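# Set the coat stand upright inside the yellow tape

## Task

Leave the coat stand standing upright with each of its four feet fully within the yellow tape area and none touching the tape; the task fails if the stand topples or is left leaning.

## Robot and tools

Robot: TidyBot++, a mobile base 0.54 m long, 0.50 m wide and 0.38 m high on four powered casters, carrying one seven-joint arm with a two-finger gripper. The shoulder sits 0.12 m ahead of the base centre, 0.68 m above the floor. Segments: upper arm 0.42 m, forearm 0.31 m, hand 0.31 m to the hand point. Cameras: base_camera and wrist_camera (the latter looks along the hand). The arm starts folded, hand pointing down, reaching at most 0.08 m beyond the base front. A downward-pointing hand can rise to about 0.94 m only near the base. Occasionally something may briefly pull a held part or shove a loose object.

Frames (metres): the base frame has its origin on the floor below the base centre, x ahead, y to the left, z up. The odometry frame is the base frame as it was at the start. hand_pose is the midpoint between the finger pads in the base frame; the hand's own z axis runs out along the fingers and the fingers close along its y axis. base_odometry (x, y, heading in rad, left positive, -3.142 to 3.142) counts wheel turns, so slip looks like travel and drift of a few cm builds up. base_tilt is in degrees, forward and right positive.

Tool move: one action plus options. Arguments:
- base: an object of relative offsets from where the base stands when the command begins: translate_m (forward +, -2 to 2 m), strafe_m (left +, -2 to 2 m), rotate_rad (counter-clockwise from above +, -6.3 to 6.3 rad). Combined translate/strafe is one straight drive.
- joints: absolute targets by name, radians: joint_1_rad (any angle; whole-arm turn about vertical, positive is clockwise from above, opposite to heading), joint_2_rad shoulder -2.249 to 2.249 (0 upright, positive leans forward), joint_3_rad any angle, joint_4_rad elbow -2.579 to 2.579 (with joint_3 at 3.14, negative bends forward), joint_5_rad any angle, joint_6_rad wrist -2.099 to 2.099, joint_7_rad any angle (hand spin; at 1.57 fingers open left/right when pointing down), gripper_pos 0 (open, about 85 mm gap) to 1 (closed, about 100-150 N squeeze). Unlimited joints go the short way; send steps below half a turn.
- target: one list of seven numbers, an absolute hand pose in the base frame: [x, y, z, qw, qx, qy, qz]. With target, joints may only contain gripper_pos.
- speeds: top speed caps for this action: translate_m and strafe_m 0.05 to 0.5 m/s (name only one when driving both), rotate_rad 0.1 to 1.57 rad/s.
- cameras: list from base_camera, wrist_camera, all; omitted means all, [] means none.
- blocking: true/omitted waits until all motion rests; false returns in about 0.5 s while motion continues. A later move overrides only the parts it names.
A move with no action just reports state and images. Unknown keys make the call invalid; out-of-range values are refused, and a refusal or an unrequested stop cancels the rest of that reply's move, wait and finished_scene calls.

Other tools: wait(seconds 0 to 10, cameras) lets time pass and reports; stop(cameras) brakes all your running motions; zoom_image(camera, region [x0, y0, x1, y1] pixels from the top-left, at most 504 x 504) enlarges part of the latest image; finished_scene(scene: current scene number) ends the scene, irreversibly, and the goal must hold with the robot gone.

Result lines: move gives done or the worst status. base_status, joint_status, hand_status report done, moving, off_target, stopped, not_followed, contact_stop, time_out, torque_fault or limit_stop_at_motor_heat. hand_pose is the measured hand; hand_target is where the joint targets would place it. motor_effort is percent of maximum per motor with the action's peak in brackets. on_its_own lists uncommanded behaviour. pictures names the image order. There is also a motor temperature line per arm joint, and possible MOTOR HOT, OVER-TEMPERATURE FAULT, ARM HIT, "joint command not followed" (self-collision, with cause:) or "pose unreachable" lines.

Tolerances for done: joints 1-4 and gripper about 0.039 / 0.03, joints 5-7 0.095 rad; hand within 10 mm and 2 degrees. Targets usually land within 3 cm; correct by adding (wanted minus measured) to the last target. To keep a hand still, resend hand_target, not hand_pose. Held loads make the arm sag; never command a loaded joint to its current reading. Far or unreachable poses can wander up to 10 s and time out. Low, forward-pointing poses close to the base often miss and can drive the arm into the base; nothing prevents arm-base contact. Hands approaching the floor may hit it by a centimetre or two of error. Once a held object touches down, hand_pose stops dropping while commands keep descending.

Avoid: dropping the stand or releasing it while it moves, slamming, hard hits, very hard pushes, overloading the gripper (strong grip on something still resting, twisting, fast swings). Don't drive or turn the base while the arm is snagged above about 0.6 m, and don't swing an outstretched arm sideways: the robot can tip. A blocked base keeps shoving until a 14 s time_out. Torque over 104.5 N m (joints 1-4) or 51.3 N m (joints 5-7) freezes the arm for 10 s. Long stretched holds heat motors; at 75 °C the arm sinks for 30-60 s. Check the cameras before finishing to confirm all four feet clear the tape and the stand is upright.

Each tool is called by a JSON object that holds its "fn" and its "kwargs", one argument or row to a line.

## Session

{"fn": "move", "kwargs": {

}}

Scene clock: 0.00 s.
Motor temperatures (°C): [33 35 30 33 38 40 33]
base_odometry: x=+0.000 y=+0.000 heading=+0.000
base_tilt: forward=+0.3 right=+0.5
base_status: not commanded
joint_positions: joint_1_rad=-0.015 joint_2_rad=-0.369 joint_3_rad=+3.144 joint_4_rad=-2.511 joint_5_rad=+0.030 joint_6_rad=-0.866 joint_7_rad=+1.545 gripper_pos=+0.000
joint_status: not commanded
motor_effort: joint_1_rad=-1 joint_2_rad=-3 joint_3_rad=+1 joint_4_rad=+15 joint_5_rad=+0 joint_6_rad=+1 joint_7_rad=+0
hand_pose: x=+0.2731 y=-0.0038 z=+0.5958 quat_wxyz=(+0.010, +0.998, +0.002, +0.067) (m; base frame)
hand_target: x=+0.2732 y=-0.0038 z=+0.5959 quat_wxyz=(+0.010, +0.998, +0.002, +0.067) (m; base frame)
hand_status: not commanded
pictures: base_camera, wrist_camera
Images, in order (width x height): base_camera 644x364, wrist_camera 644x476.

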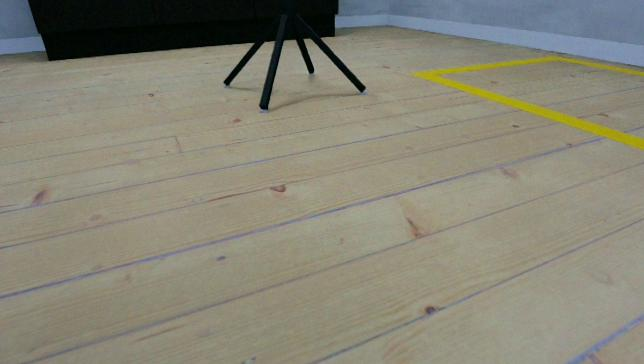

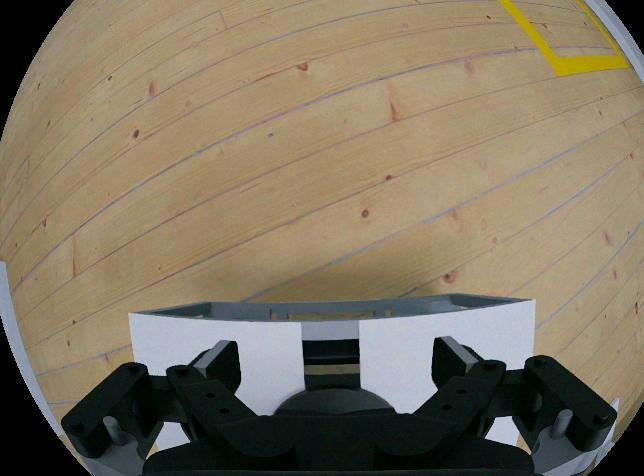

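{"fn": "move", "kwargs": {
  "joints": {"joint_6_rad": 0.571}
}}

Scene clock: 15.37 s.
Motor temperatures (°C): [33 35 30 33 37 40 33]
move: done
base_odometry: x=+0.000 y=+0.000 heading=+0.000
base_tilt: forward=+0.3 right=+0.5
base_status: not commanded
joint_positions: joint_1_rad=-0.015 joint_2_rad=-0.369 joint_3_rad=+3.144 joint_4_rad=-2.511 joint_5_rad=+0.030 joint_6_rad=+0.543 joint_7_rad=+1.545 gripper_pos=+0.000
joint_status: all done
motor_effort: joint_1_rad=-1(2) joint_2_rad=-7(8) joint_3_rad=+1(1) joint_4_rad=+20(21) joint_5_rad=+1(1) joint_6_rad=+9(9) joint_7_rad=+0(1)
hand_pose: x=+0.5427 y=+0.0112 z=+0.8960 quat_wxyz=(-0.010, +0.717, +0.009, +0.697) (m; base frame)
hand_target: x=+0.5427 y=+0.0114 z=+0.9042 quat_wxyz=(-0.011, +0.707, +0.009, +0.707) (m; base frame)
hand_status: not commanded
pictures: base_camera, wrist_camera
Images, in order (width x height): base_camera 644x364, wrist_camera 644x476.

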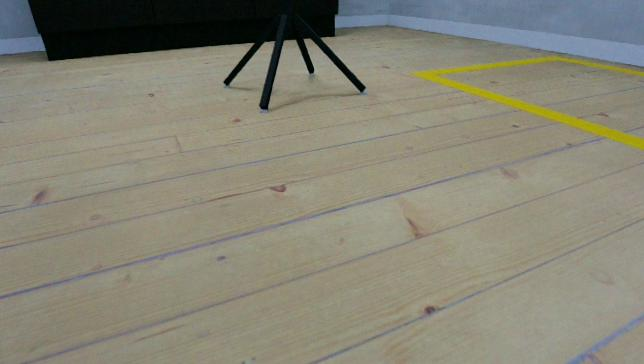

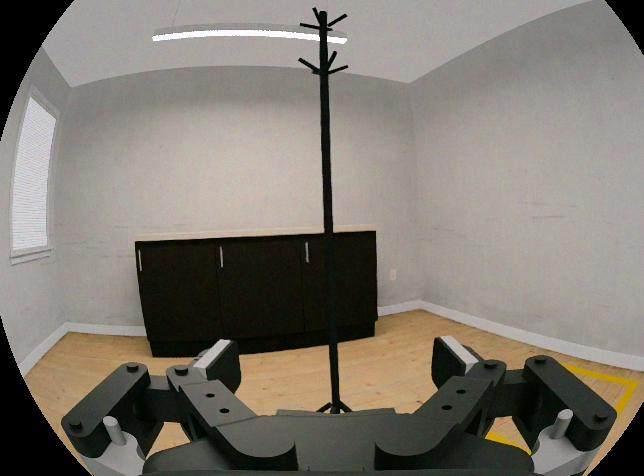

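{"fn": "zoom_image", "kwargs": {
  "camera": "base_camera",
  "region": [200, 0, 644, 200]
}}

{"fn": "zoom_image", "kwargs": {
  "camera": "wrist_camera",
  "region": [250, 0, 400, 420]
}}

Scaled by 1.135.

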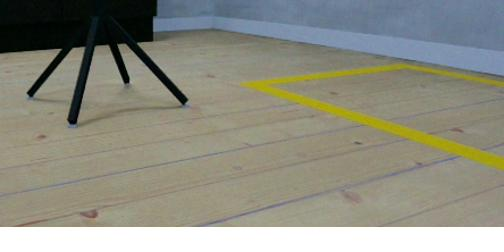

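Scaled by 1.200.

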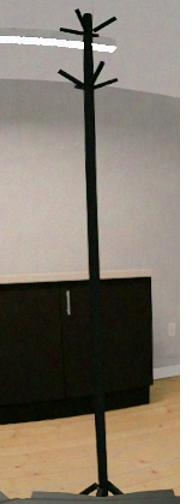

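{"fn": "move", "kwargs": {
  "base": {"translate_m": 0.5}
}}

Scene clock: 39.60 s.
Motor temperatures (°C): [33 35 30 32 37 40 32]
move: done
base_odometry: x=+0.500 y=+0.000 heading=+0.001
base_tilt: forward=+0.3 right=+0.5
base_status: done
joint_positions: joint_1_rad=-0.015 joint_2_rad=-0.367 joint_3_rad=+3.144 joint_4_rad=-2.511 joint_5_rad=+0.030 joint_6_rad=+0.545 joint_7_rad=+1.545 gripper_pos=+0.000
joint_status: not commanded
motor_effort: joint_1_rad=-1(2) joint_2_rad=-7(10) joint_3_rad=+1(1) joint_4_rad=+20(21) joint_5_rad=+0(1) joint_6_rad=+9(9) joint_7_rad=+0(1)
hand_pose: x=+0.5432 y=+0.0112 z=+0.8956 quat_wxyz=(-0.010, +0.717, +0.009, +0.697) (m; base frame)
hand_target: x=+0.5427 y=+0.0114 z=+0.9042 quat_wxyz=(-0.011, +0.707, +0.009, +0.707) (m; base frame)
hand_status: not commanded
pictures: base_camera, wrist_camera
Images, in order (width x height): base_camera 644x364, wrist_camera 644x476.

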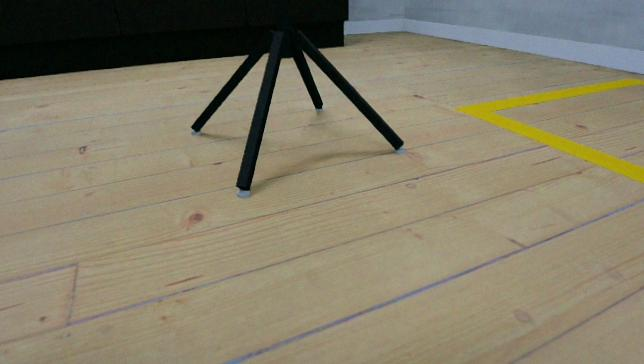

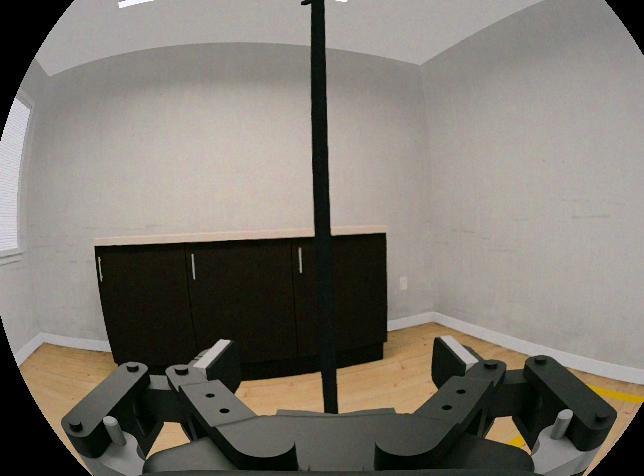

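{"fn": "move", "kwargs": {
  "joints": {"joint_1_rad": 0.0, "joint_2_rad": 0.185, "joint_3_rad": 3.144, "joint_4_rad": -2.286, "joint_5_rad": 0.0, "joint_6_rad": 0.93, "joint_7_rad": 1.57},
  "base": {"strafe_m": -0.3}
}}

Scene clock: 83.43 s.
Motor temperatures (°C): [33 35 30 32 37 40 32]
move: done
base_odometry: x=+0.501 y=-0.300 heading=+0.001
base_tilt: forward=+0.3 right=+0.5
base_status: done
joint_positions: joint_1_rad=-0.014 joint_2_rad=+0.179 joint_3_rad=+3.145 joint_4_rad=-2.304 joint_5_rad=+0.030 joint_6_rad=+0.899 joint_7_rad=+1.545 gripper_pos=+0.000
joint_status: all done
motor_effort: joint_1_rad=-1(3) joint_2_rad=-24(25) joint_3_rad=+1(2) joint_4_rad=+17(22) joint_5_rad=-1(1) joint_6_rad=+8(9) joint_7_rad=+0(1)
hand_pose: x=+0.6974 y=+0.0144 z=+0.8436 quat_wxyz=(-0.014, +0.711, +0.009, +0.703) (m; base frame)
hand_target: x=+0.7029 y=+0.0000 z=+0.8584 quat_wxyz=(+0.001, +0.696, -0.001, +0.718) (m; base frame)
hand_status: not commanded
pictures: base_camera, wrist_camera
Images, in order (width x height): base_camera 644x364, wrist_camera 644x476.

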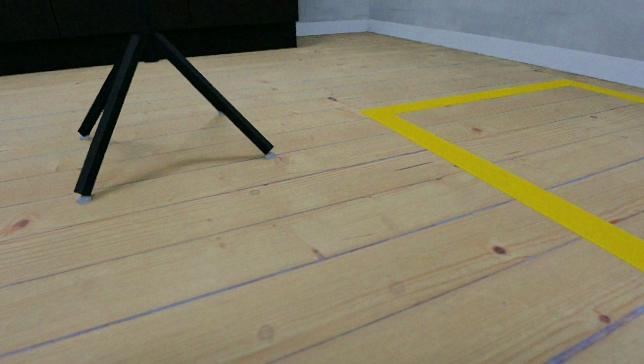

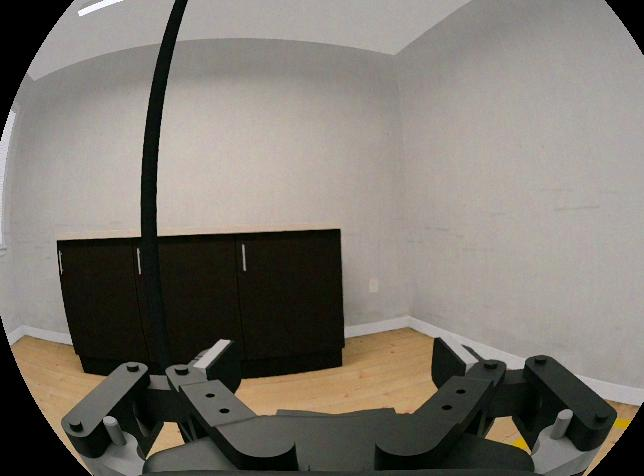

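{"fn": "move", "kwargs": {
  "joints": {"joint_1_rad": 0.015, "joint_2_rad": 0.185, "joint_3_rad": 3.144, "joint_4_rad": -2.268, "joint_5_rad": -0.04, "joint_6_rad": 0.93, "joint_7_rad": 1.6},
  "base": {"strafe_m": 0.31}
}}

Scene clock: 107.10 s.
Motor temperatures (°C): [33 35 30 32 37 40 32]
move: done
base_odometry: x=+0.500 y=+0.010 heading=+0.001
base_tilt: forward=+0.4 right=+0.4
base_status: done
joint_positions: joint_1_rad=+0.005 joint_2_rad=+0.182 joint_3_rad=+3.142 joint_4_rad=-2.281 joint_5_rad=-0.008 joint_6_rad=+0.905 joint_7_rad=+1.567 gripper_pos=+0.000
joint_status: all done
motor_effort: joint_1_rad=-1(4) joint_2_rad=-24(27) joint_3_rad=+1(2) joint_4_rad=+17(18) joint_5_rad=+0(2) joint_6_rad=+8(9) joint_7_rad=+0(2)
hand_pose: x=+0.7038 y=-0.0038 z=+0.8547 quat_wxyz=(+0.001, +0.703, -0.007, +0.711) (m; base frame)
hand_target: x=+0.7067 y=-0.0188 z=+0.8674 quat_wxyz=(+0.019, +0.690, -0.016, +0.723) (m; base frame)
hand_status: not commanded
pictures: base_camera, wrist_camera
Images, in order (width x height): base_camera 644x364, wrist_camera 644x476.

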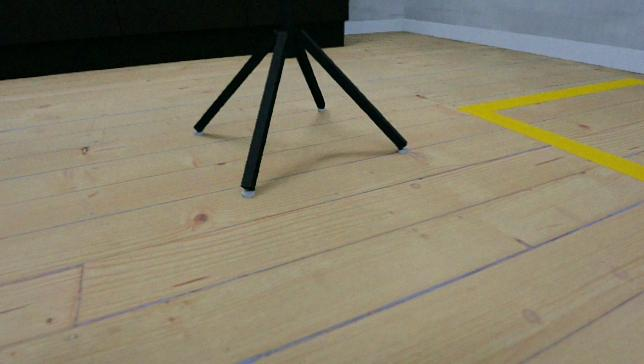

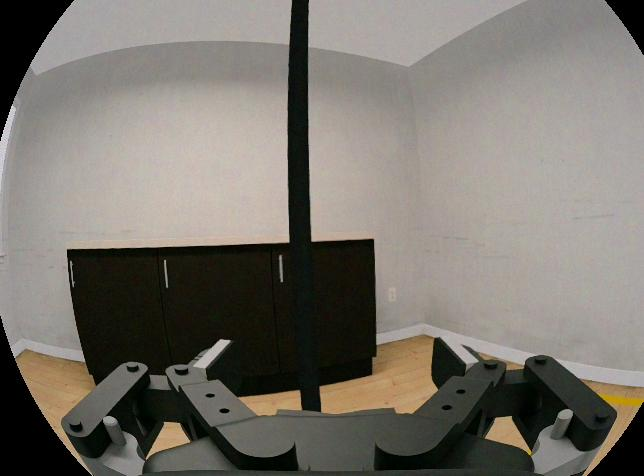

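{"fn": "move", "kwargs": {
  "base": {"translate_m": 0.12, "strafe_m": 0.01}
}}

Scene clock: 118.40 s.
Motor temperatures (°C): [33 35 30 32 37 40 32]
move: done
base_odometry: x=+0.620 y=+0.021 heading=+0.001
base_tilt: forward=+0.3 right=+0.5
base_status: done
joint_positions: joint_1_rad=+0.005 joint_2_rad=+0.189 joint_3_rad=+3.142 joint_4_rad=-2.277 joint_5_rad=-0.008 joint_6_rad=+0.905 joint_7_rad=+1.567 gripper_pos=+0.000
joint_status: not commanded
motor_effort: joint_1_rad=+0(3) joint_2_rad=-24(26) joint_3_rad=+1(1) joint_4_rad=+17(18) joint_5_rad=+0(1) joint_6_rad=+8(9) joint_7_rad=-1(1)
hand_pose: x=+0.7058 y=-0.0038 z=+0.8531 quat_wxyz=(+0.001, +0.703, -0.007, +0.711) (m; base frame)
hand_target: x=+0.7067 y=-0.0188 z=+0.8674 quat_wxyz=(+0.019, +0.690, -0.016, +0.723) (m; base frame)
hand_status: not commanded
pictures: base_camera, wrist_camera
Images, in order (width x height): base_camera 644x364, wrist_camera 644x476.

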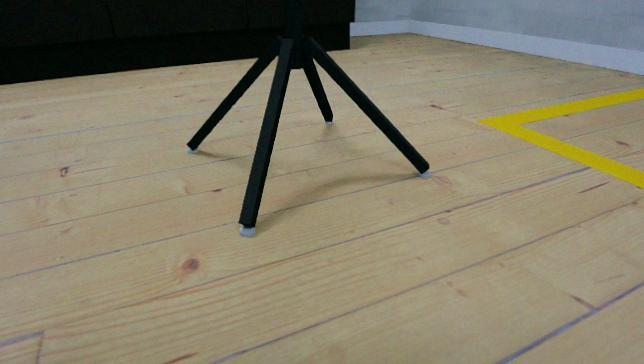

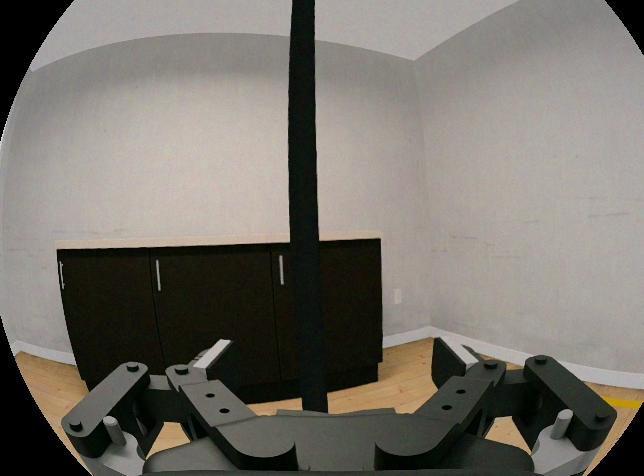

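{"fn": "move", "kwargs": {
  "base": {"translate_m": 0.08, "strafe_m": 0.02}
}}

{"fn": "zoom_image", "kwargs": {
  "camera": "wrist_camera",
  "region": [200, 200, 480, 440]
}}

Scene clock: 125.60 s.
Motor temperatures (°C): [33 35 30 32 37 40 32]
move: done
base_odometry: x=+0.701 y=+0.040 heading=+0.001
base_tilt: forward=+0.3 right=+0.4
base_status: done
joint_positions: joint_1_rad=+0.005 joint_2_rad=+0.192 joint_3_rad=+3.142 joint_4_rad=-2.276 joint_5_rad=-0.008 joint_6_rad=+0.906 joint_7_rad=+1.567 gripper_pos=+0.000
joint_status: not commanded
motor_effort: joint_1_rad=-1(3) joint_2_rad=-24(28) joint_3_rad=+0(2) joint_4_rad=+17(18) joint_5_rad=+0(1) joint_6_rad=+8(9) joint_7_rad=+0(0)
hand_pose: x=+0.7067 y=-0.0038 z=+0.8523 quat_wxyz=(+0.001, +0.704, -0.007, +0.710) (m; base frame)
hand_target: x=+0.7067 y=-0.0188 z=+0.8674 quat_wxyz=(+0.019, +0.690, -0.016, +0.723) (m; base frame)
hand_status: not commanded
pictures: base_camera, wrist_camera
Images, in order (width x height): base_camera 644x364, wrist_camera 644x476.

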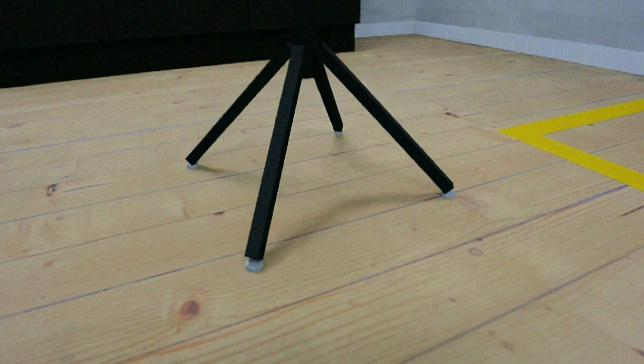

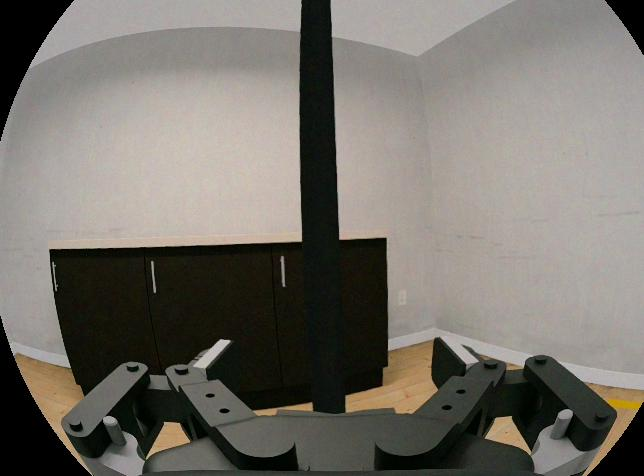

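Scaled by 1.800.

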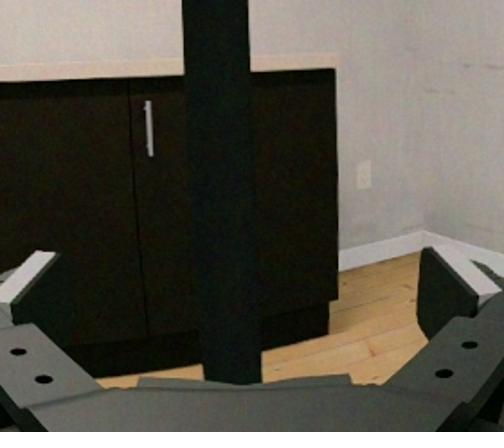

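{"fn": "move", "kwargs": {
  "base": {"translate_m": 0.08, "strafe_m": 0.014},
  "speeds": {"translate_m": 0.1}
}}

{"fn": "zoom_image", "kwargs": {
  "camera": "wrist_camera",
  "region": [200, 200, 480, 440]
}}

Scene clock: 138.83 s.
Motor temperatures (°C): [33 35 30 32 37 40 32]
move: done
base_odometry: x=+0.781 y=+0.055 heading=+0.001
base_tilt: forward=+0.4 right=+0.5
base_status: done
joint_positions: joint_1_rad=+0.005 joint_2_rad=+0.192 joint_3_rad=+3.142 joint_4_rad=-2.275 joint_5_rad=-0.008 joint_6_rad=+0.906 joint_7_rad=+1.567 gripper_pos=+0.000
joint_status: not commanded
motor_effort: joint_1_rad=-1(3) joint_2_rad=-24(26) joint_3_rad=+0(2) joint_4_rad=+17(18) joint_5_rad=+1(1) joint_6_rad=+8(9) joint_7_rad=+0(1)
hand_pose: x=+0.7068 y=-0.0039 z=+0.8522 quat_wxyz=(+0.001, +0.704, -0.007, +0.710) (m; base frame)
hand_target: x=+0.7067 y=-0.0188 z=+0.8674 quat_wxyz=(+0.019, +0.690, -0.016, +0.723) (m; base frame)
hand_status: not commanded
pictures: base_camera, wrist_camera
Images, in order (width x height): base_camera 644x364, wrist_camera 644x476.

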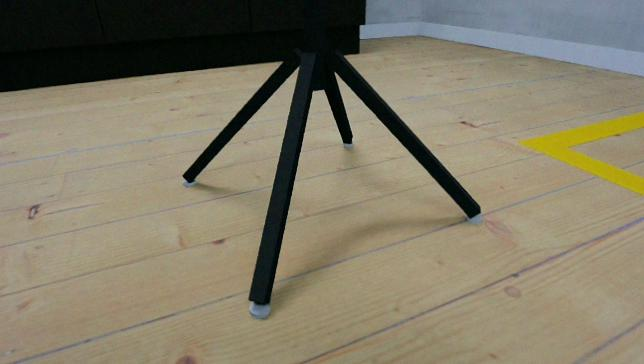

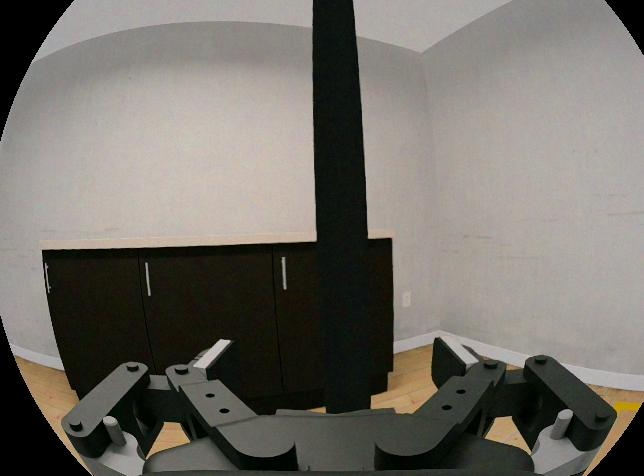

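Scaled by 1.800.

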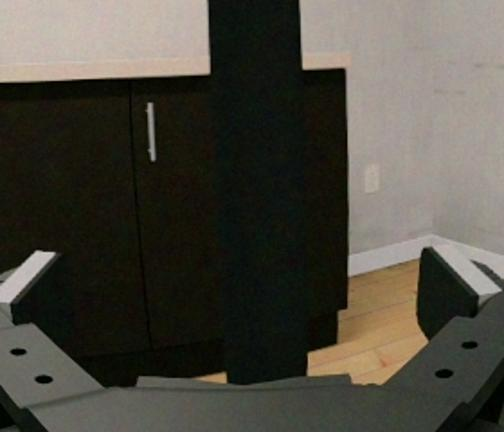

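{"fn": "move", "kwargs": {
  "base": {"translate_m": 0.045, "strafe_m": -0.005},
  "speeds": {"translate_m": 0.1}
}}

{"fn": "zoom_image", "kwargs": {
  "camera": "wrist_camera",
  "region": [200, 200, 480, 440]
}}

Scene clock: 146.43 s.
Motor temperatures (°C): [33 35 30 32 37 40 32]
move: done
base_odometry: x=+0.826 y=+0.050 heading=+0.002
base_tilt: forward=+0.3 right=+0.5
base_status: done
joint_positions: joint_1_rad=+0.005 joint_2_rad=+0.192 joint_3_rad=+3.142 joint_4_rad=-2.275 joint_5_rad=-0.008 joint_6_rad=+0.906 joint_7_rad=+1.567 gripper_pos=+0.000
joint_status: not commanded
motor_effort: joint_1_rad=+0(2) joint_2_rad=-24(27) joint_3_rad=+0(1) joint_4_rad=+16(18) joint_5_rad=+0(1) joint_6_rad=+9(9) joint_7_rad=-1(1)
hand_pose: x=+0.7068 y=-0.0039 z=+0.8521 quat_wxyz=(+0.001, +0.704, -0.007, +0.710) (m; base frame)
hand_target: x=+0.7067 y=-0.0188 z=+0.8674 quat_wxyz=(+0.019, +0.690, -0.016, +0.723) (m; base frame)
hand_status: not commanded
pictures: base_camera, wrist_camera
Images, in order (width x height): base_camera 644x364, wrist_camera 644x476.

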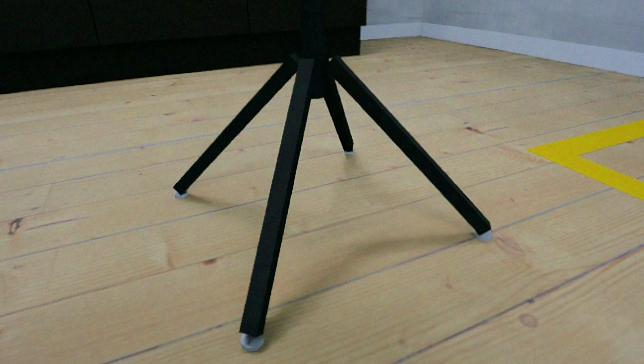

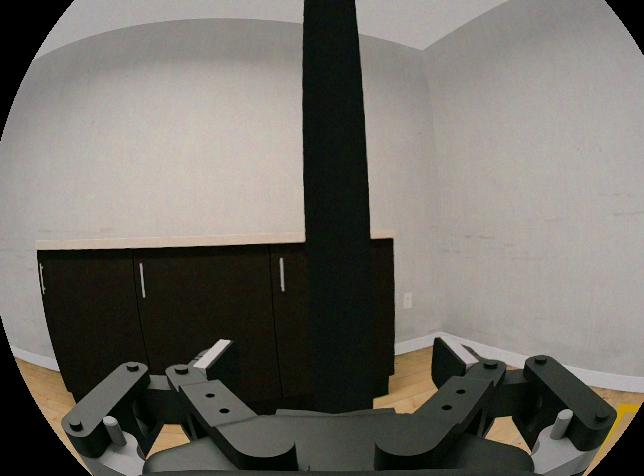

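Scaled by 1.800.

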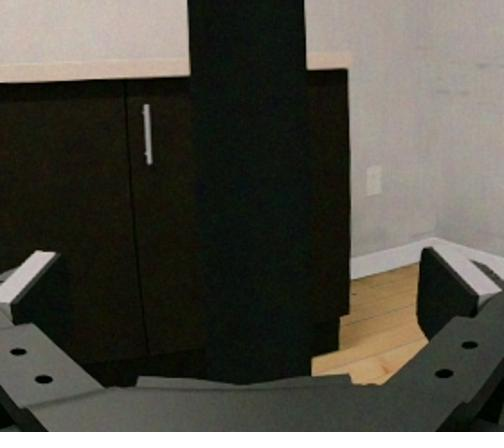

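{"fn": "move", "kwargs": {
  "base": {"translate_m": 0.03},
  "speeds": {"translate_m": 0.1}
}}

{"fn": "zoom_image", "kwargs": {
  "camera": "wrist_camera",
  "region": [200, 200, 480, 440]
}}

Scene clock: 157.30 s.
Motor temperatures (°C): [33 35 30 32 37 40 32]
move: done
base_odometry: x=+0.856 y=+0.050 heading=+0.001
base_tilt: forward=+0.3 right=+0.4
base_status: done
joint_positions: joint_1_rad=+0.005 joint_2_rad=+0.194 joint_3_rad=+3.142 joint_4_rad=-2.275 joint_5_rad=-0.008 joint_6_rad=+0.906 joint_7_rad=+1.567 gripper_pos=+0.000
joint_status: not commanded
motor_effort: joint_1_rad=-1(3) joint_2_rad=-24(26) joint_3_rad=+0(2) joint_4_rad=+17(18) joint_5_rad=+0(1) joint_6_rad=+9(9) joint_7_rad=+0(1)
hand_pose: x=+0.7072 y=-0.0039 z=+0.8516 quat_wxyz=(+0.001, +0.704, -0.007, +0.710) (m; base frame)
hand_target: x=+0.7067 y=-0.0188 z=+0.8674 quat_wxyz=(+0.019, +0.690, -0.016, +0.723) (m; base frame)
hand_status: not commanded
pictures: base_camera, wrist_camera
Images, in order (width x height): base_camera 644x364, wrist_camera 644x476.

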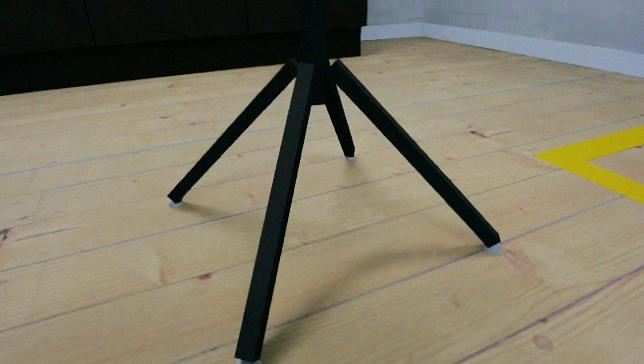

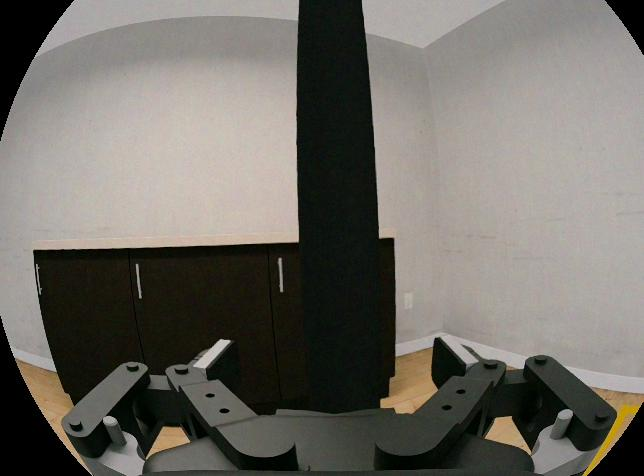

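Scaled by 1.800.

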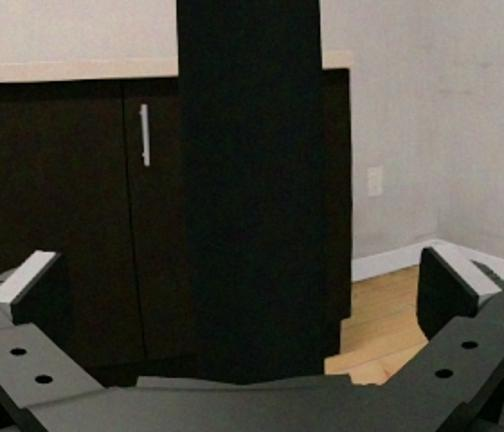

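{"fn": "move", "kwargs": {
  "joints": {"gripper_pos": 0.35}
}}

{"fn": "zoom_image", "kwargs": {
  "camera": "wrist_camera",
  "region": [200, 200, 480, 440]
}}

Scene clock: 166.37 s.
Motor temperatures (°C): [33 35 30 32 37 40 32]
move: done
base_odometry: x=+0.856 y=+0.050 heading=+0.001
base_tilt: forward=+0.4 right=+0.5
base_status: not commanded
joint_positions: joint_1_rad=+0.005 joint_2_rad=+0.194 joint_3_rad=+3.142 joint_4_rad=-2.275 joint_5_rad=-0.008 joint_6_rad=+0.906 joint_7_rad=+1.567 gripper_pos=+0.350
joint_status: all done
motor_effort: joint_1_rad=-1(2) joint_2_rad=-24(24) joint_3_rad=+0(1) joint_4_rad=+17(17) joint_5_rad=+0(1) joint_6_rad=+8(9) joint_7_rad=+0(1)
hand_pose: x=+0.7072 y=-0.0039 z=+0.8516 quat_wxyz=(+0.001, +0.704, -0.007, +0.710) (m; base frame)
hand_target: x=+0.7067 y=-0.0188 z=+0.8674 quat_wxyz=(+0.019, +0.690, -0.016, +0.723) (m; base frame)
hand_status: not commanded
pictures: base_camera, wrist_camera
Images, in order (width x height): base_camera 644x364, wrist_camera 644x476.

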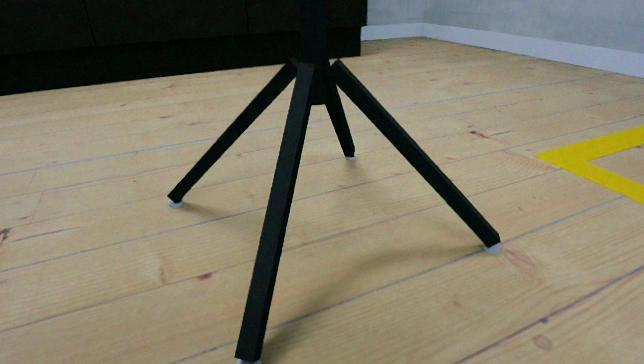

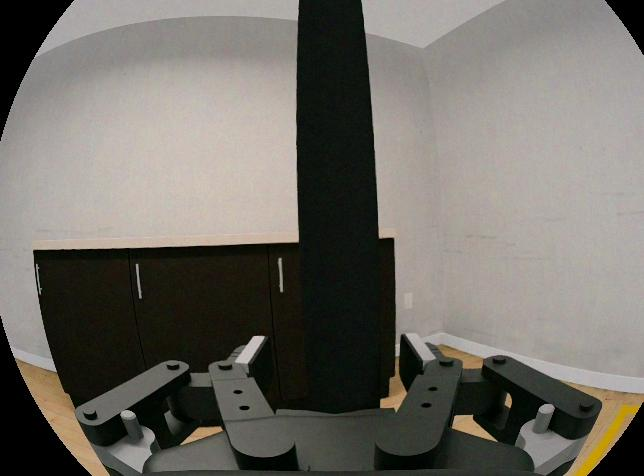

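Scaled by 1.800.

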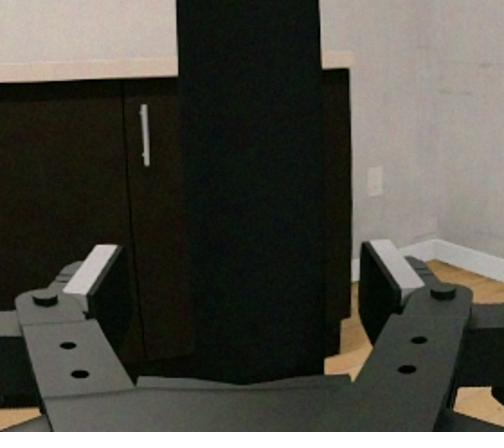

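{"fn": "move", "kwargs": {
  "base": {"translate_m": 0.012},
  "speeds": {"translate_m": 0.05}
}}

{"fn": "move", "kwargs": {
  "joints": {"gripper_pos": 0.55}
}}

{"fn": "zoom_image", "kwargs": {
  "camera": "wrist_camera",
  "region": [200, 200, 480, 440]
}}

Scene clock: 178.10 s.
Motor temperatures (°C): [33 35 30 32 37 40 32]
move: done
base_odometry: x=+0.869 y=+0.050 heading=+0.001
base_tilt: forward=+0.3 right=+0.5
base_status: done
joint_positions: joint_1_rad=+0.005 joint_2_rad=+0.194 joint_3_rad=+3.142 joint_4_rad=-2.275 joint_5_rad=-0.008 joint_6_rad=+0.906 joint_7_rad=+1.567 gripper_pos=+0.350
joint_status: not commanded
motor_effort: joint_1_rad=-1(3) joint_2_rad=-24(26) joint_3_rad=+0(2) joint_4_rad=+17(18) joint_5_rad=+1(1) joint_6_rad=+9(9) joint_7_rad=+0(0)
hand_pose: x=+0.7074 y=-0.0039 z=+0.8513 quat_wxyz=(+0.001, +0.704, -0.007, +0.710) (m; base frame)
hand_target: x=+0.7067 y=-0.0188 z=+0.8674 quat_wxyz=(+0.019, +0.690, -0.016, +0.723) (m; base frame)
hand_status: not commanded
pictures: base_camera, wrist_camera
Images, in order (width x height): base_camera 644x364, wrist_camera 644x476.

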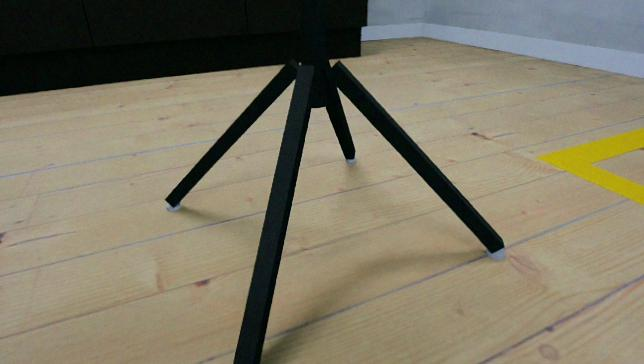

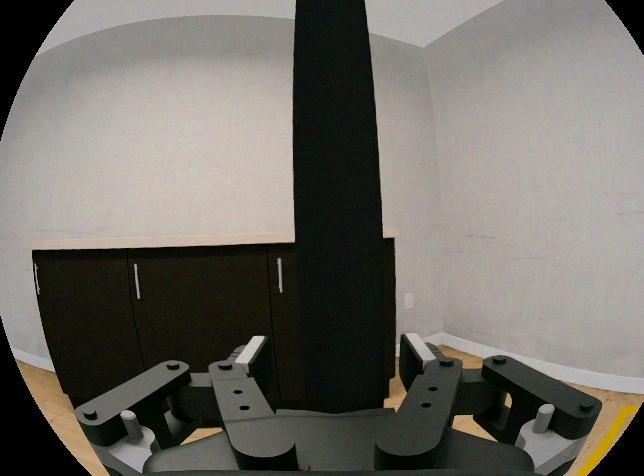

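Scene clock: 178.73 s.
Motor temperatures (°C): [33 35 30 32 37 40 32]
move: done
base_odometry: x=+0.869 y=+0.050 heading=+0.001
base_tilt: forward=+0.4 right=+0.5
base_status: not commanded
joint_positions: joint_1_rad=+0.005 joint_2_rad=+0.194 joint_3_rad=+3.142 joint_4_rad=-2.275 joint_5_rad=-0.008 joint_6_rad=+0.906 joint_7_rad=+1.567 gripper_pos=+0.550
joint_status: all done
motor_effort: joint_1_rad=-1(2) joint_2_rad=-24(24) joint_3_rad=+0(1) joint_4_rad=+17(17) joint_5_rad=+0(1) joint_6_rad=+9(9) joint_7_rad=+0(1)
hand_pose: x=+0.7074 y=-0.0039 z=+0.8513 quat_wxyz=(+0.001, +0.704, -0.007, +0.710) (m; base frame)
hand_target: x=+0.7067 y=-0.0188 z=+0.8674 quat_wxyz=(+0.019, +0.690, -0.016, +0.723) (m; base frame)
hand_status: not commanded
pictures: base_camera, wrist_camera
Images, in order (width x height): base_camera 644x364, wrist_camera 644x476.

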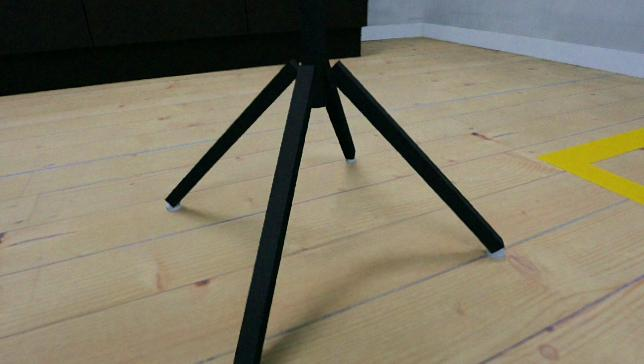

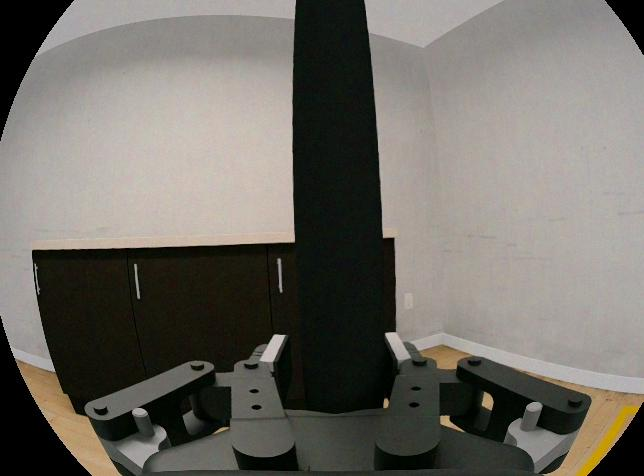

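Scaled by 1.800.

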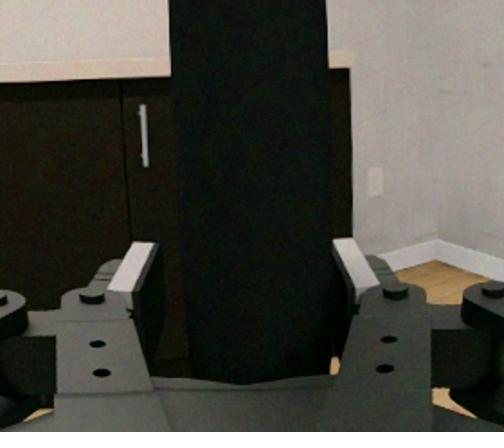

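{"fn": "move", "kwargs": {
  "base": {"strafe_m": -0.003},
  "joints": {"gripper_pos": 0.6},
  "cameras": ["wrist_camera"]
}}

{"fn": "zoom_image", "kwargs": {
  "camera": "wrist_camera",
  "region": [200, 200, 480, 440]
}}

Scene clock: 194.50 s.
Motor temperatures (°C): [33 36 30 32 37 40 32]
move: done
base_odometry: x=+0.869 y=+0.047 heading=+0.001
base_tilt: forward=+0.4 right=+0.5
base_status: done
joint_positions: joint_1_rad=+0.005 joint_2_rad=+0.194 joint_3_rad=+3.142 joint_4_rad=-2.275 joint_5_rad=-0.008 joint_6_rad=+0.906 joint_7_rad=+1.567 gripper_pos=+0.600
joint_status: all done
motor_effort: joint_1_rad=-2(3) joint_2_rad=-24(25) joint_3_rad=+0(3) joint_4_rad=+17(17) joint_5_rad=+1(1) joint_6_rad=+9(9) joint_7_rad=+0(0)
hand_pose: x=+0.7074 y=-0.0040 z=+0.8513 quat_wxyz=(+0.001, +0.704, -0.007, +0.710) (m; base frame)
hand_target: x=+0.7067 y=-0.0188 z=+0.8674 quat_wxyz=(+0.019, +0.690, -0.016, +0.723) (m; base frame)
hand_status: not commanded
pictures: wrist_camera
Images, in order (width x height): wrist_camera 644x476.

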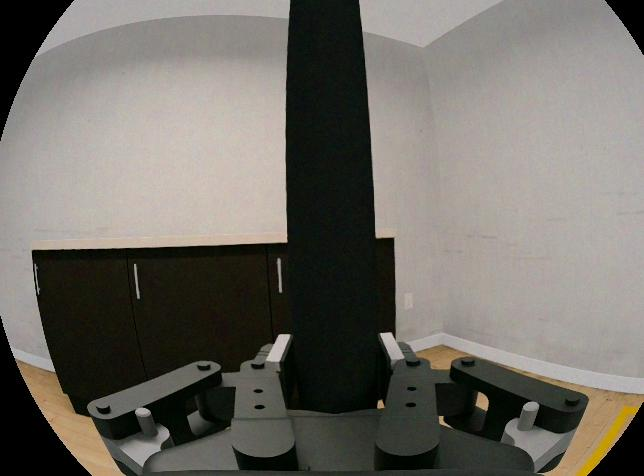

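Scaled by 1.800.

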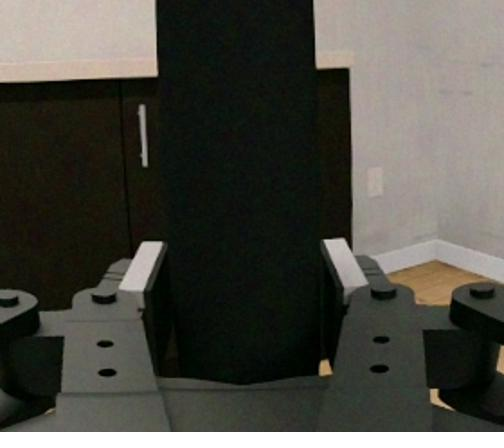

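{"fn": "move", "kwargs": {
  "joints": {"gripper_pos": 0.75},
  "cameras": ["wrist_camera"]
}}

Scene clock: 198.87 s.
Motor temperatures (°C): [33 36 30 32 37 40 32]
move: off_target
base_odometry: x=+0.869 y=+0.047 heading=+0.001
base_tilt: forward=+0.3 right=+0.5
base_status: not commanded
joint_positions: joint_1_rad=+0.005 joint_2_rad=+0.194 joint_3_rad=+3.143 joint_4_rad=-2.275 joint_5_rad=-0.009 joint_6_rad=+0.907 joint_7_rad=+1.568 gripper_pos=+0.671
joint_status: gripper_pos off_target (ended at +0.671, target +0.750)
motor_effort: joint_1_rad=-1(2) joint_2_rad=-23(24) joint_3_rad=+0(1) joint_4_rad=+19(20) joint_5_rad=+0(2) joint_6_rad=+9(9) joint_7_rad=-1(2)
hand_pose: x=+0.7072 y=-0.0046 z=+0.8514 quat_wxyz=(+0.002, +0.704, -0.008, +0.710) (m; base frame)
hand_target: x=+0.7067 y=-0.0188 z=+0.8674 quat_wxyz=(+0.019, +0.690, -0.016, +0.723) (m; base frame)
hand_status: not commanded
pictures: wrist_camera
Images, in order (width x height): wrist_camera 644x476.

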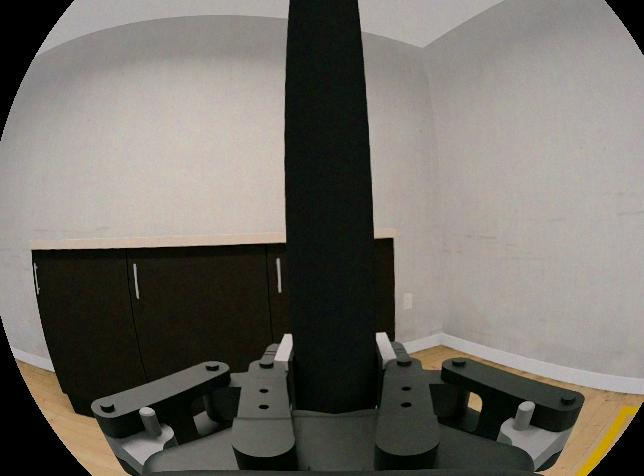

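{"fn": "move", "kwargs": {
  "joints": {"gripper_pos": 0.95},
  "cameras": []
}}

{"fn": "move", "kwargs": {
  "joints": {"joint_2_rad": 0.14, "joint_4_rad": -2.24, "joint_6_rad": 0.86}
}}

Scene clock: 215.47 s.
Motor temperatures (°C): [33 36 30 32 37 40 32]
move: off_target
base_odometry: x=+0.869 y=+0.047 heading=+0.001
base_tilt: forward=+0.3 right=+0.5
base_status: not commanded
joint_positions: joint_1_rad=+0.005 joint_2_rad=+0.194 joint_3_rad=+3.143 joint_4_rad=-2.275 joint_5_rad=-0.009 joint_6_rad=+0.907 joint_7_rad=+1.568 gripper_pos=+0.671
joint_status: gripper_pos off_target (ended at +0.671, target +0.950)
motor_effort: joint_1_rad=-2(2) joint_2_rad=-23(23) joint_3_rad=+0(0) joint_4_rad=+20(20) joint_5_rad=+1(1) joint_6_rad=+9(9) joint_7_rad=-1(1)
hand_pose: x=+0.7072 y=-0.0046 z=+0.8514 quat_wxyz=(+0.002, +0.704, -0.008, +0.710) (m; base frame)
hand_target: x=+0.7067 y=-0.0188 z=+0.8674 quat_wxyz=(+0.019, +0.690, -0.016, +0.723) (m; base frame)
hand_status: not commanded
pictures: none
No camera images: "cameras" was empty.

Scene clock: 216.17 s.
Motor temperatures (°C): [33 36 30 32 37 40 32]
move: off_target
base_odometry: x=+0.869 y=+0.047 heading=+0.001
base_tilt: forward=+0.4 right=+0.5
base_status: not commanded
joint_positions: joint_1_rad=+0.005 joint_2_rad=+0.181 joint_3_rad=+3.143 joint_4_rad=-2.267 joint_5_rad=-0.009 joint_6_rad=+0.868 joint_7_rad=+1.568 gripper_pos=+0.671
joint_status: joint_2_rad off_target (ended at +0.181, target +0.140); the others done
motor_effort: joint_1_rad=-3(3) joint_2_rad=-25(26) joint_3_rad=-1(1) joint_4_rad=+20(21) joint_5_rad=+0(1) joint_6_rad=+9(10) joint_7_rad=-2(2)
hand_pose: x=+0.7071 y=-0.0046 z=+0.8514 quat_wxyz=(+0.002, +0.710, -0.008, +0.704) (m; base frame)
hand_target: x=+0.7052 y=-0.0182 z=+0.8866 quat_wxyz=(+0.018, +0.689, -0.016, +0.724) (m; base frame)
hand_status: not commanded
pictures: base_camera, wrist_camera
Images, in order (width x height): base_camera 644x364, wrist_camera 644x476.

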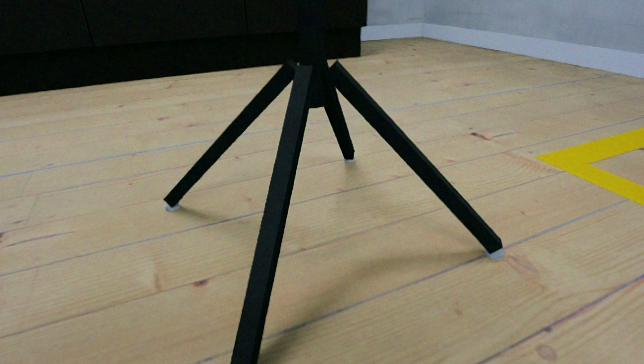

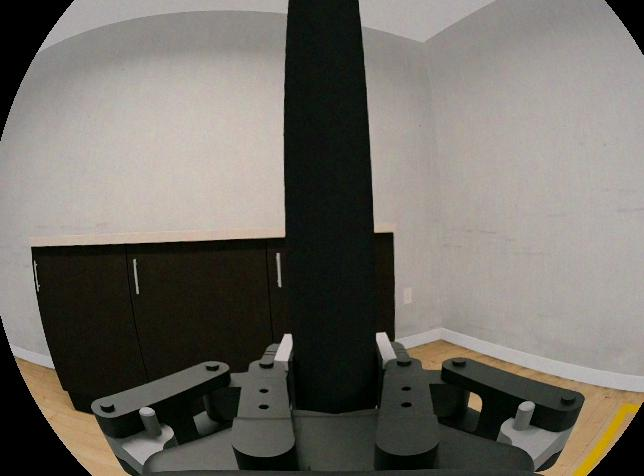

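{"fn": "wait", "kwargs": {
  "seconds": 1,
  "cameras": []
}}

Scene clock: 222.00 s.
Motor temperatures (°C): [32 36 30 32 37 40 32]
base_odometry: x=+0.869 y=+0.047 heading=+0.001
base_tilt: forward=+0.3 right=+0.5
base_status: not commanded
joint_positions: joint_1_rad=+0.005 joint_2_rad=+0.181 joint_3_rad=+3.143 joint_4_rad=-2.267 joint_5_rad=-0.009 joint_6_rad=+0.868 joint_7_rad=+1.568 gripper_pos=+0.671
joint_status: joint_2_rad off_target (ended at +0.181, target +0.140); the others done
motor_effort: joint_1_rad=-2(3) joint_2_rad=-25(26) joint_3_rad=-1(1) joint_4_rad=+20(21) joint_5_rad=-1(1) joint_6_rad=+10(10) joint_7_rad=-1(2)
hand_pose: x=+0.7071 y=-0.0046 z=+0.8514 quat_wxyz=(+0.002, +0.710, -0.008, +0.704) (m; base frame)
hand_target: x=+0.7052 y=-0.0182 z=+0.8866 quat_wxyz=(+0.018, +0.689, -0.016, +0.724) (m; base frame)
hand_status: not commanded
wait: 1.00 s; at rest from the start
pictures: none
No camera images: "cameras" was empty.

{"fn": "move", "kwargs": {
  "joints": {"joint_2_rad": 0.08, "joint_4_rad": -2.2, "joint_6_rad": 0.77}
}}

Scene clock: 228.10 s.
Motor temperatures (°C): [32 36 30 32 37 40 32]
move: off_target
base_odometry: x=+0.869 y=+0.047 heading=+0.001
base_tilt: forward=+0.4 right=+0.4
base_status: not commanded
joint_positions: joint_1_rad=+0.005 joint_2_rad=+0.152 joint_3_rad=+3.143 joint_4_rad=-2.244 joint_5_rad=-0.009 joint_6_rad=+0.777 joint_7_rad=+1.568 gripper_pos=+0.671
joint_status: joint_2_rad off_target (ended at +0.152, target +0.080); joint_4_rad off_target (ended at -2.244, target -2.200); the others done
motor_effort: joint_1_rad=-4(4) joint_2_rad=-29(30) joint_3_rad=-2(2) joint_4_rad=+23(23) joint_5_rad=+0(1) joint_6_rad=+13(13) joint_7_rad=-2(2)
hand_pose: x=+0.7069 y=-0.0045 z=+0.8514 quat_wxyz=(+0.002, +0.724, -0.008, +0.690) (m; base frame)
hand_target: x=+0.7016 y=-0.0174 z=+0.9153 quat_wxyz=(+0.016, +0.685, -0.016, +0.728) (m; base frame)
hand_status: not commanded
pictures: base_camera, wrist_camera
Images, in order (width x height): base_camera 644x364, wrist_camera 644x476.

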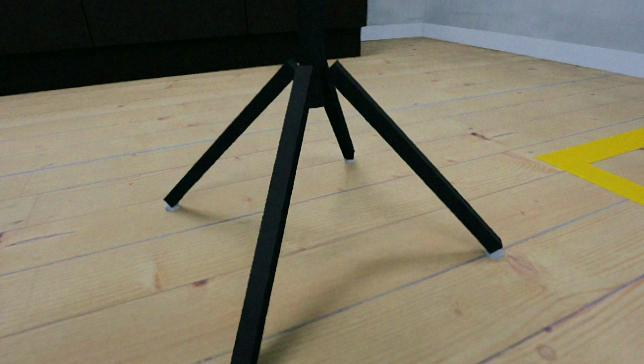

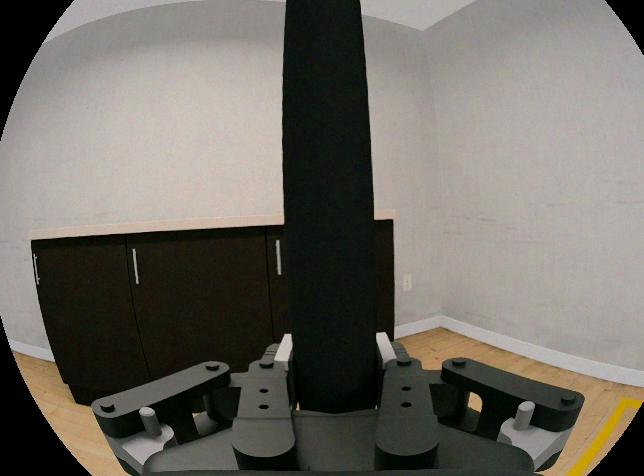

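{"fn": "move", "kwargs": {
  "joints": {"joint_2_rad": 0.0, "joint_4_rad": -2.12, "joint_6_rad": 0.86}
}}

Scene clock: 247.93 s.
Motor temperatures (°C): [32 36 30 32 37 40 32]
move: off_target
base_odometry: x=+0.869 y=+0.047 heading=+0.001
base_tilt: forward=+0.4 right=+0.5
base_status: not commanded
joint_positions: joint_1_rad=+0.005 joint_2_rad=+0.151 joint_3_rad=+3.143 joint_4_rad=-2.242 joint_5_rad=-0.009 joint_6_rad=+0.777 joint_7_rad=+1.568 gripper_pos=+0.671
joint_status: joint_2_rad off_target (ended at +0.151, target +0.000); joint_4_rad off_target (ended at -2.242, target -2.120); the others done
motor_effort: joint_1_rad=-1(4) joint_2_rad=-46(46) joint_3_rad=+0(2) joint_4_rad=+38(38) joint_5_rad=-1(2) joint_6_rad=+26(26) joint_7_rad=-1(2)
hand_pose: x=+0.7073 y=-0.0045 z=+0.8532 quat_wxyz=(+0.002, +0.723, -0.008, +0.691) (m; base frame)
hand_target: x=+0.6832 y=-0.0179 z=+1.0335 quat_wxyz=(+0.017, +0.589, -0.016, +0.808) (m; base frame)
hand_status: not commanded
pictures: base_camera, wrist_camera
Images, in order (width x height): base_camera 644x364, wrist_camera 644x476.

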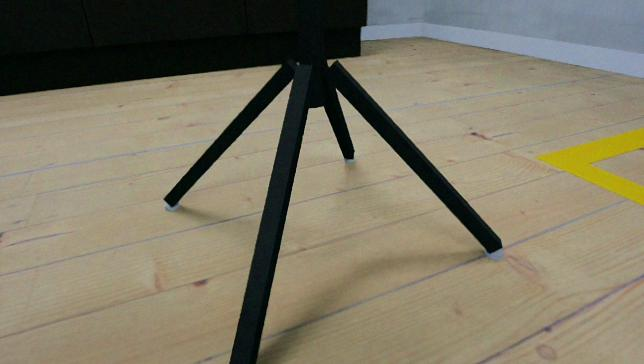

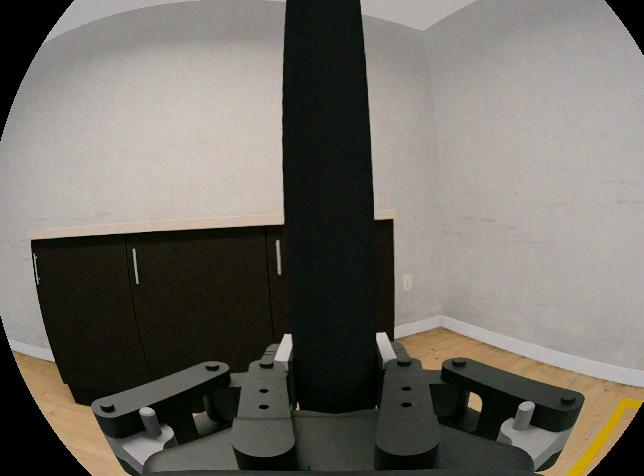

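{"fn": "move", "kwargs": {
  "joints": {"joint_2_rad": -0.06, "joint_4_rad": -2.06, "joint_6_rad": 0.95},
  "cameras": ["base_camera"]
}}

Scene clock: 255.27 s.
Motor temperatures (°C): [32 37 30 32 37 40 32]
move: off_target
base_odometry: x=+0.869 y=+0.047 heading=+0.001
base_tilt: forward=+0.4 right=+0.5
base_status: not commanded
joint_positions: joint_1_rad=+0.005 joint_2_rad=+0.147 joint_3_rad=+3.143 joint_4_rad=-2.213 joint_5_rad=-0.009 joint_6_rad=+0.783 joint_7_rad=+1.569 gripper_pos=+0.671
joint_status: joint_2_rad off_target (ended at +0.147, target -0.060); joint_4_rad off_target (ended at -2.213, target -2.060); joint_6_rad off_target (ended at +0.783, target +0.950)
motor_effort: joint_1_rad=-1(2) joint_2_rad=-54(55) joint_3_rad=+0(1) joint_4_rad=+44(45) joint_5_rad=+0(1) joint_6_rad=+33(35) joint_7_rad=-1(2)
hand_pose: x=+0.7134 y=-0.0046 z=+0.8729 quat_wxyz=(+0.002, +0.709, -0.008, +0.705) (m; base frame)
hand_target: x=+0.6494 y=-0.0181 z=+1.1257 quat_wxyz=(+0.018, +0.501, -0.017, +0.865) (m; base frame)
hand_status: not commanded
pictures: base_camera
Images, in order (width x height): base_camera 644x364.

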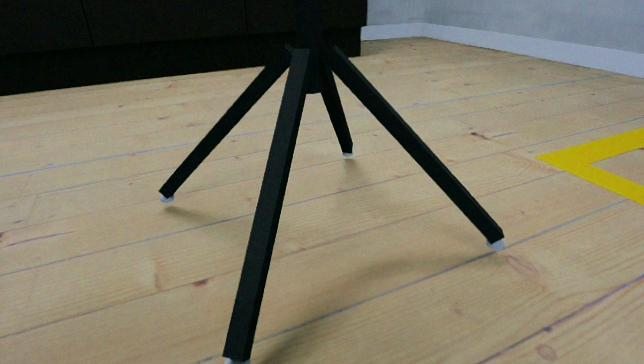

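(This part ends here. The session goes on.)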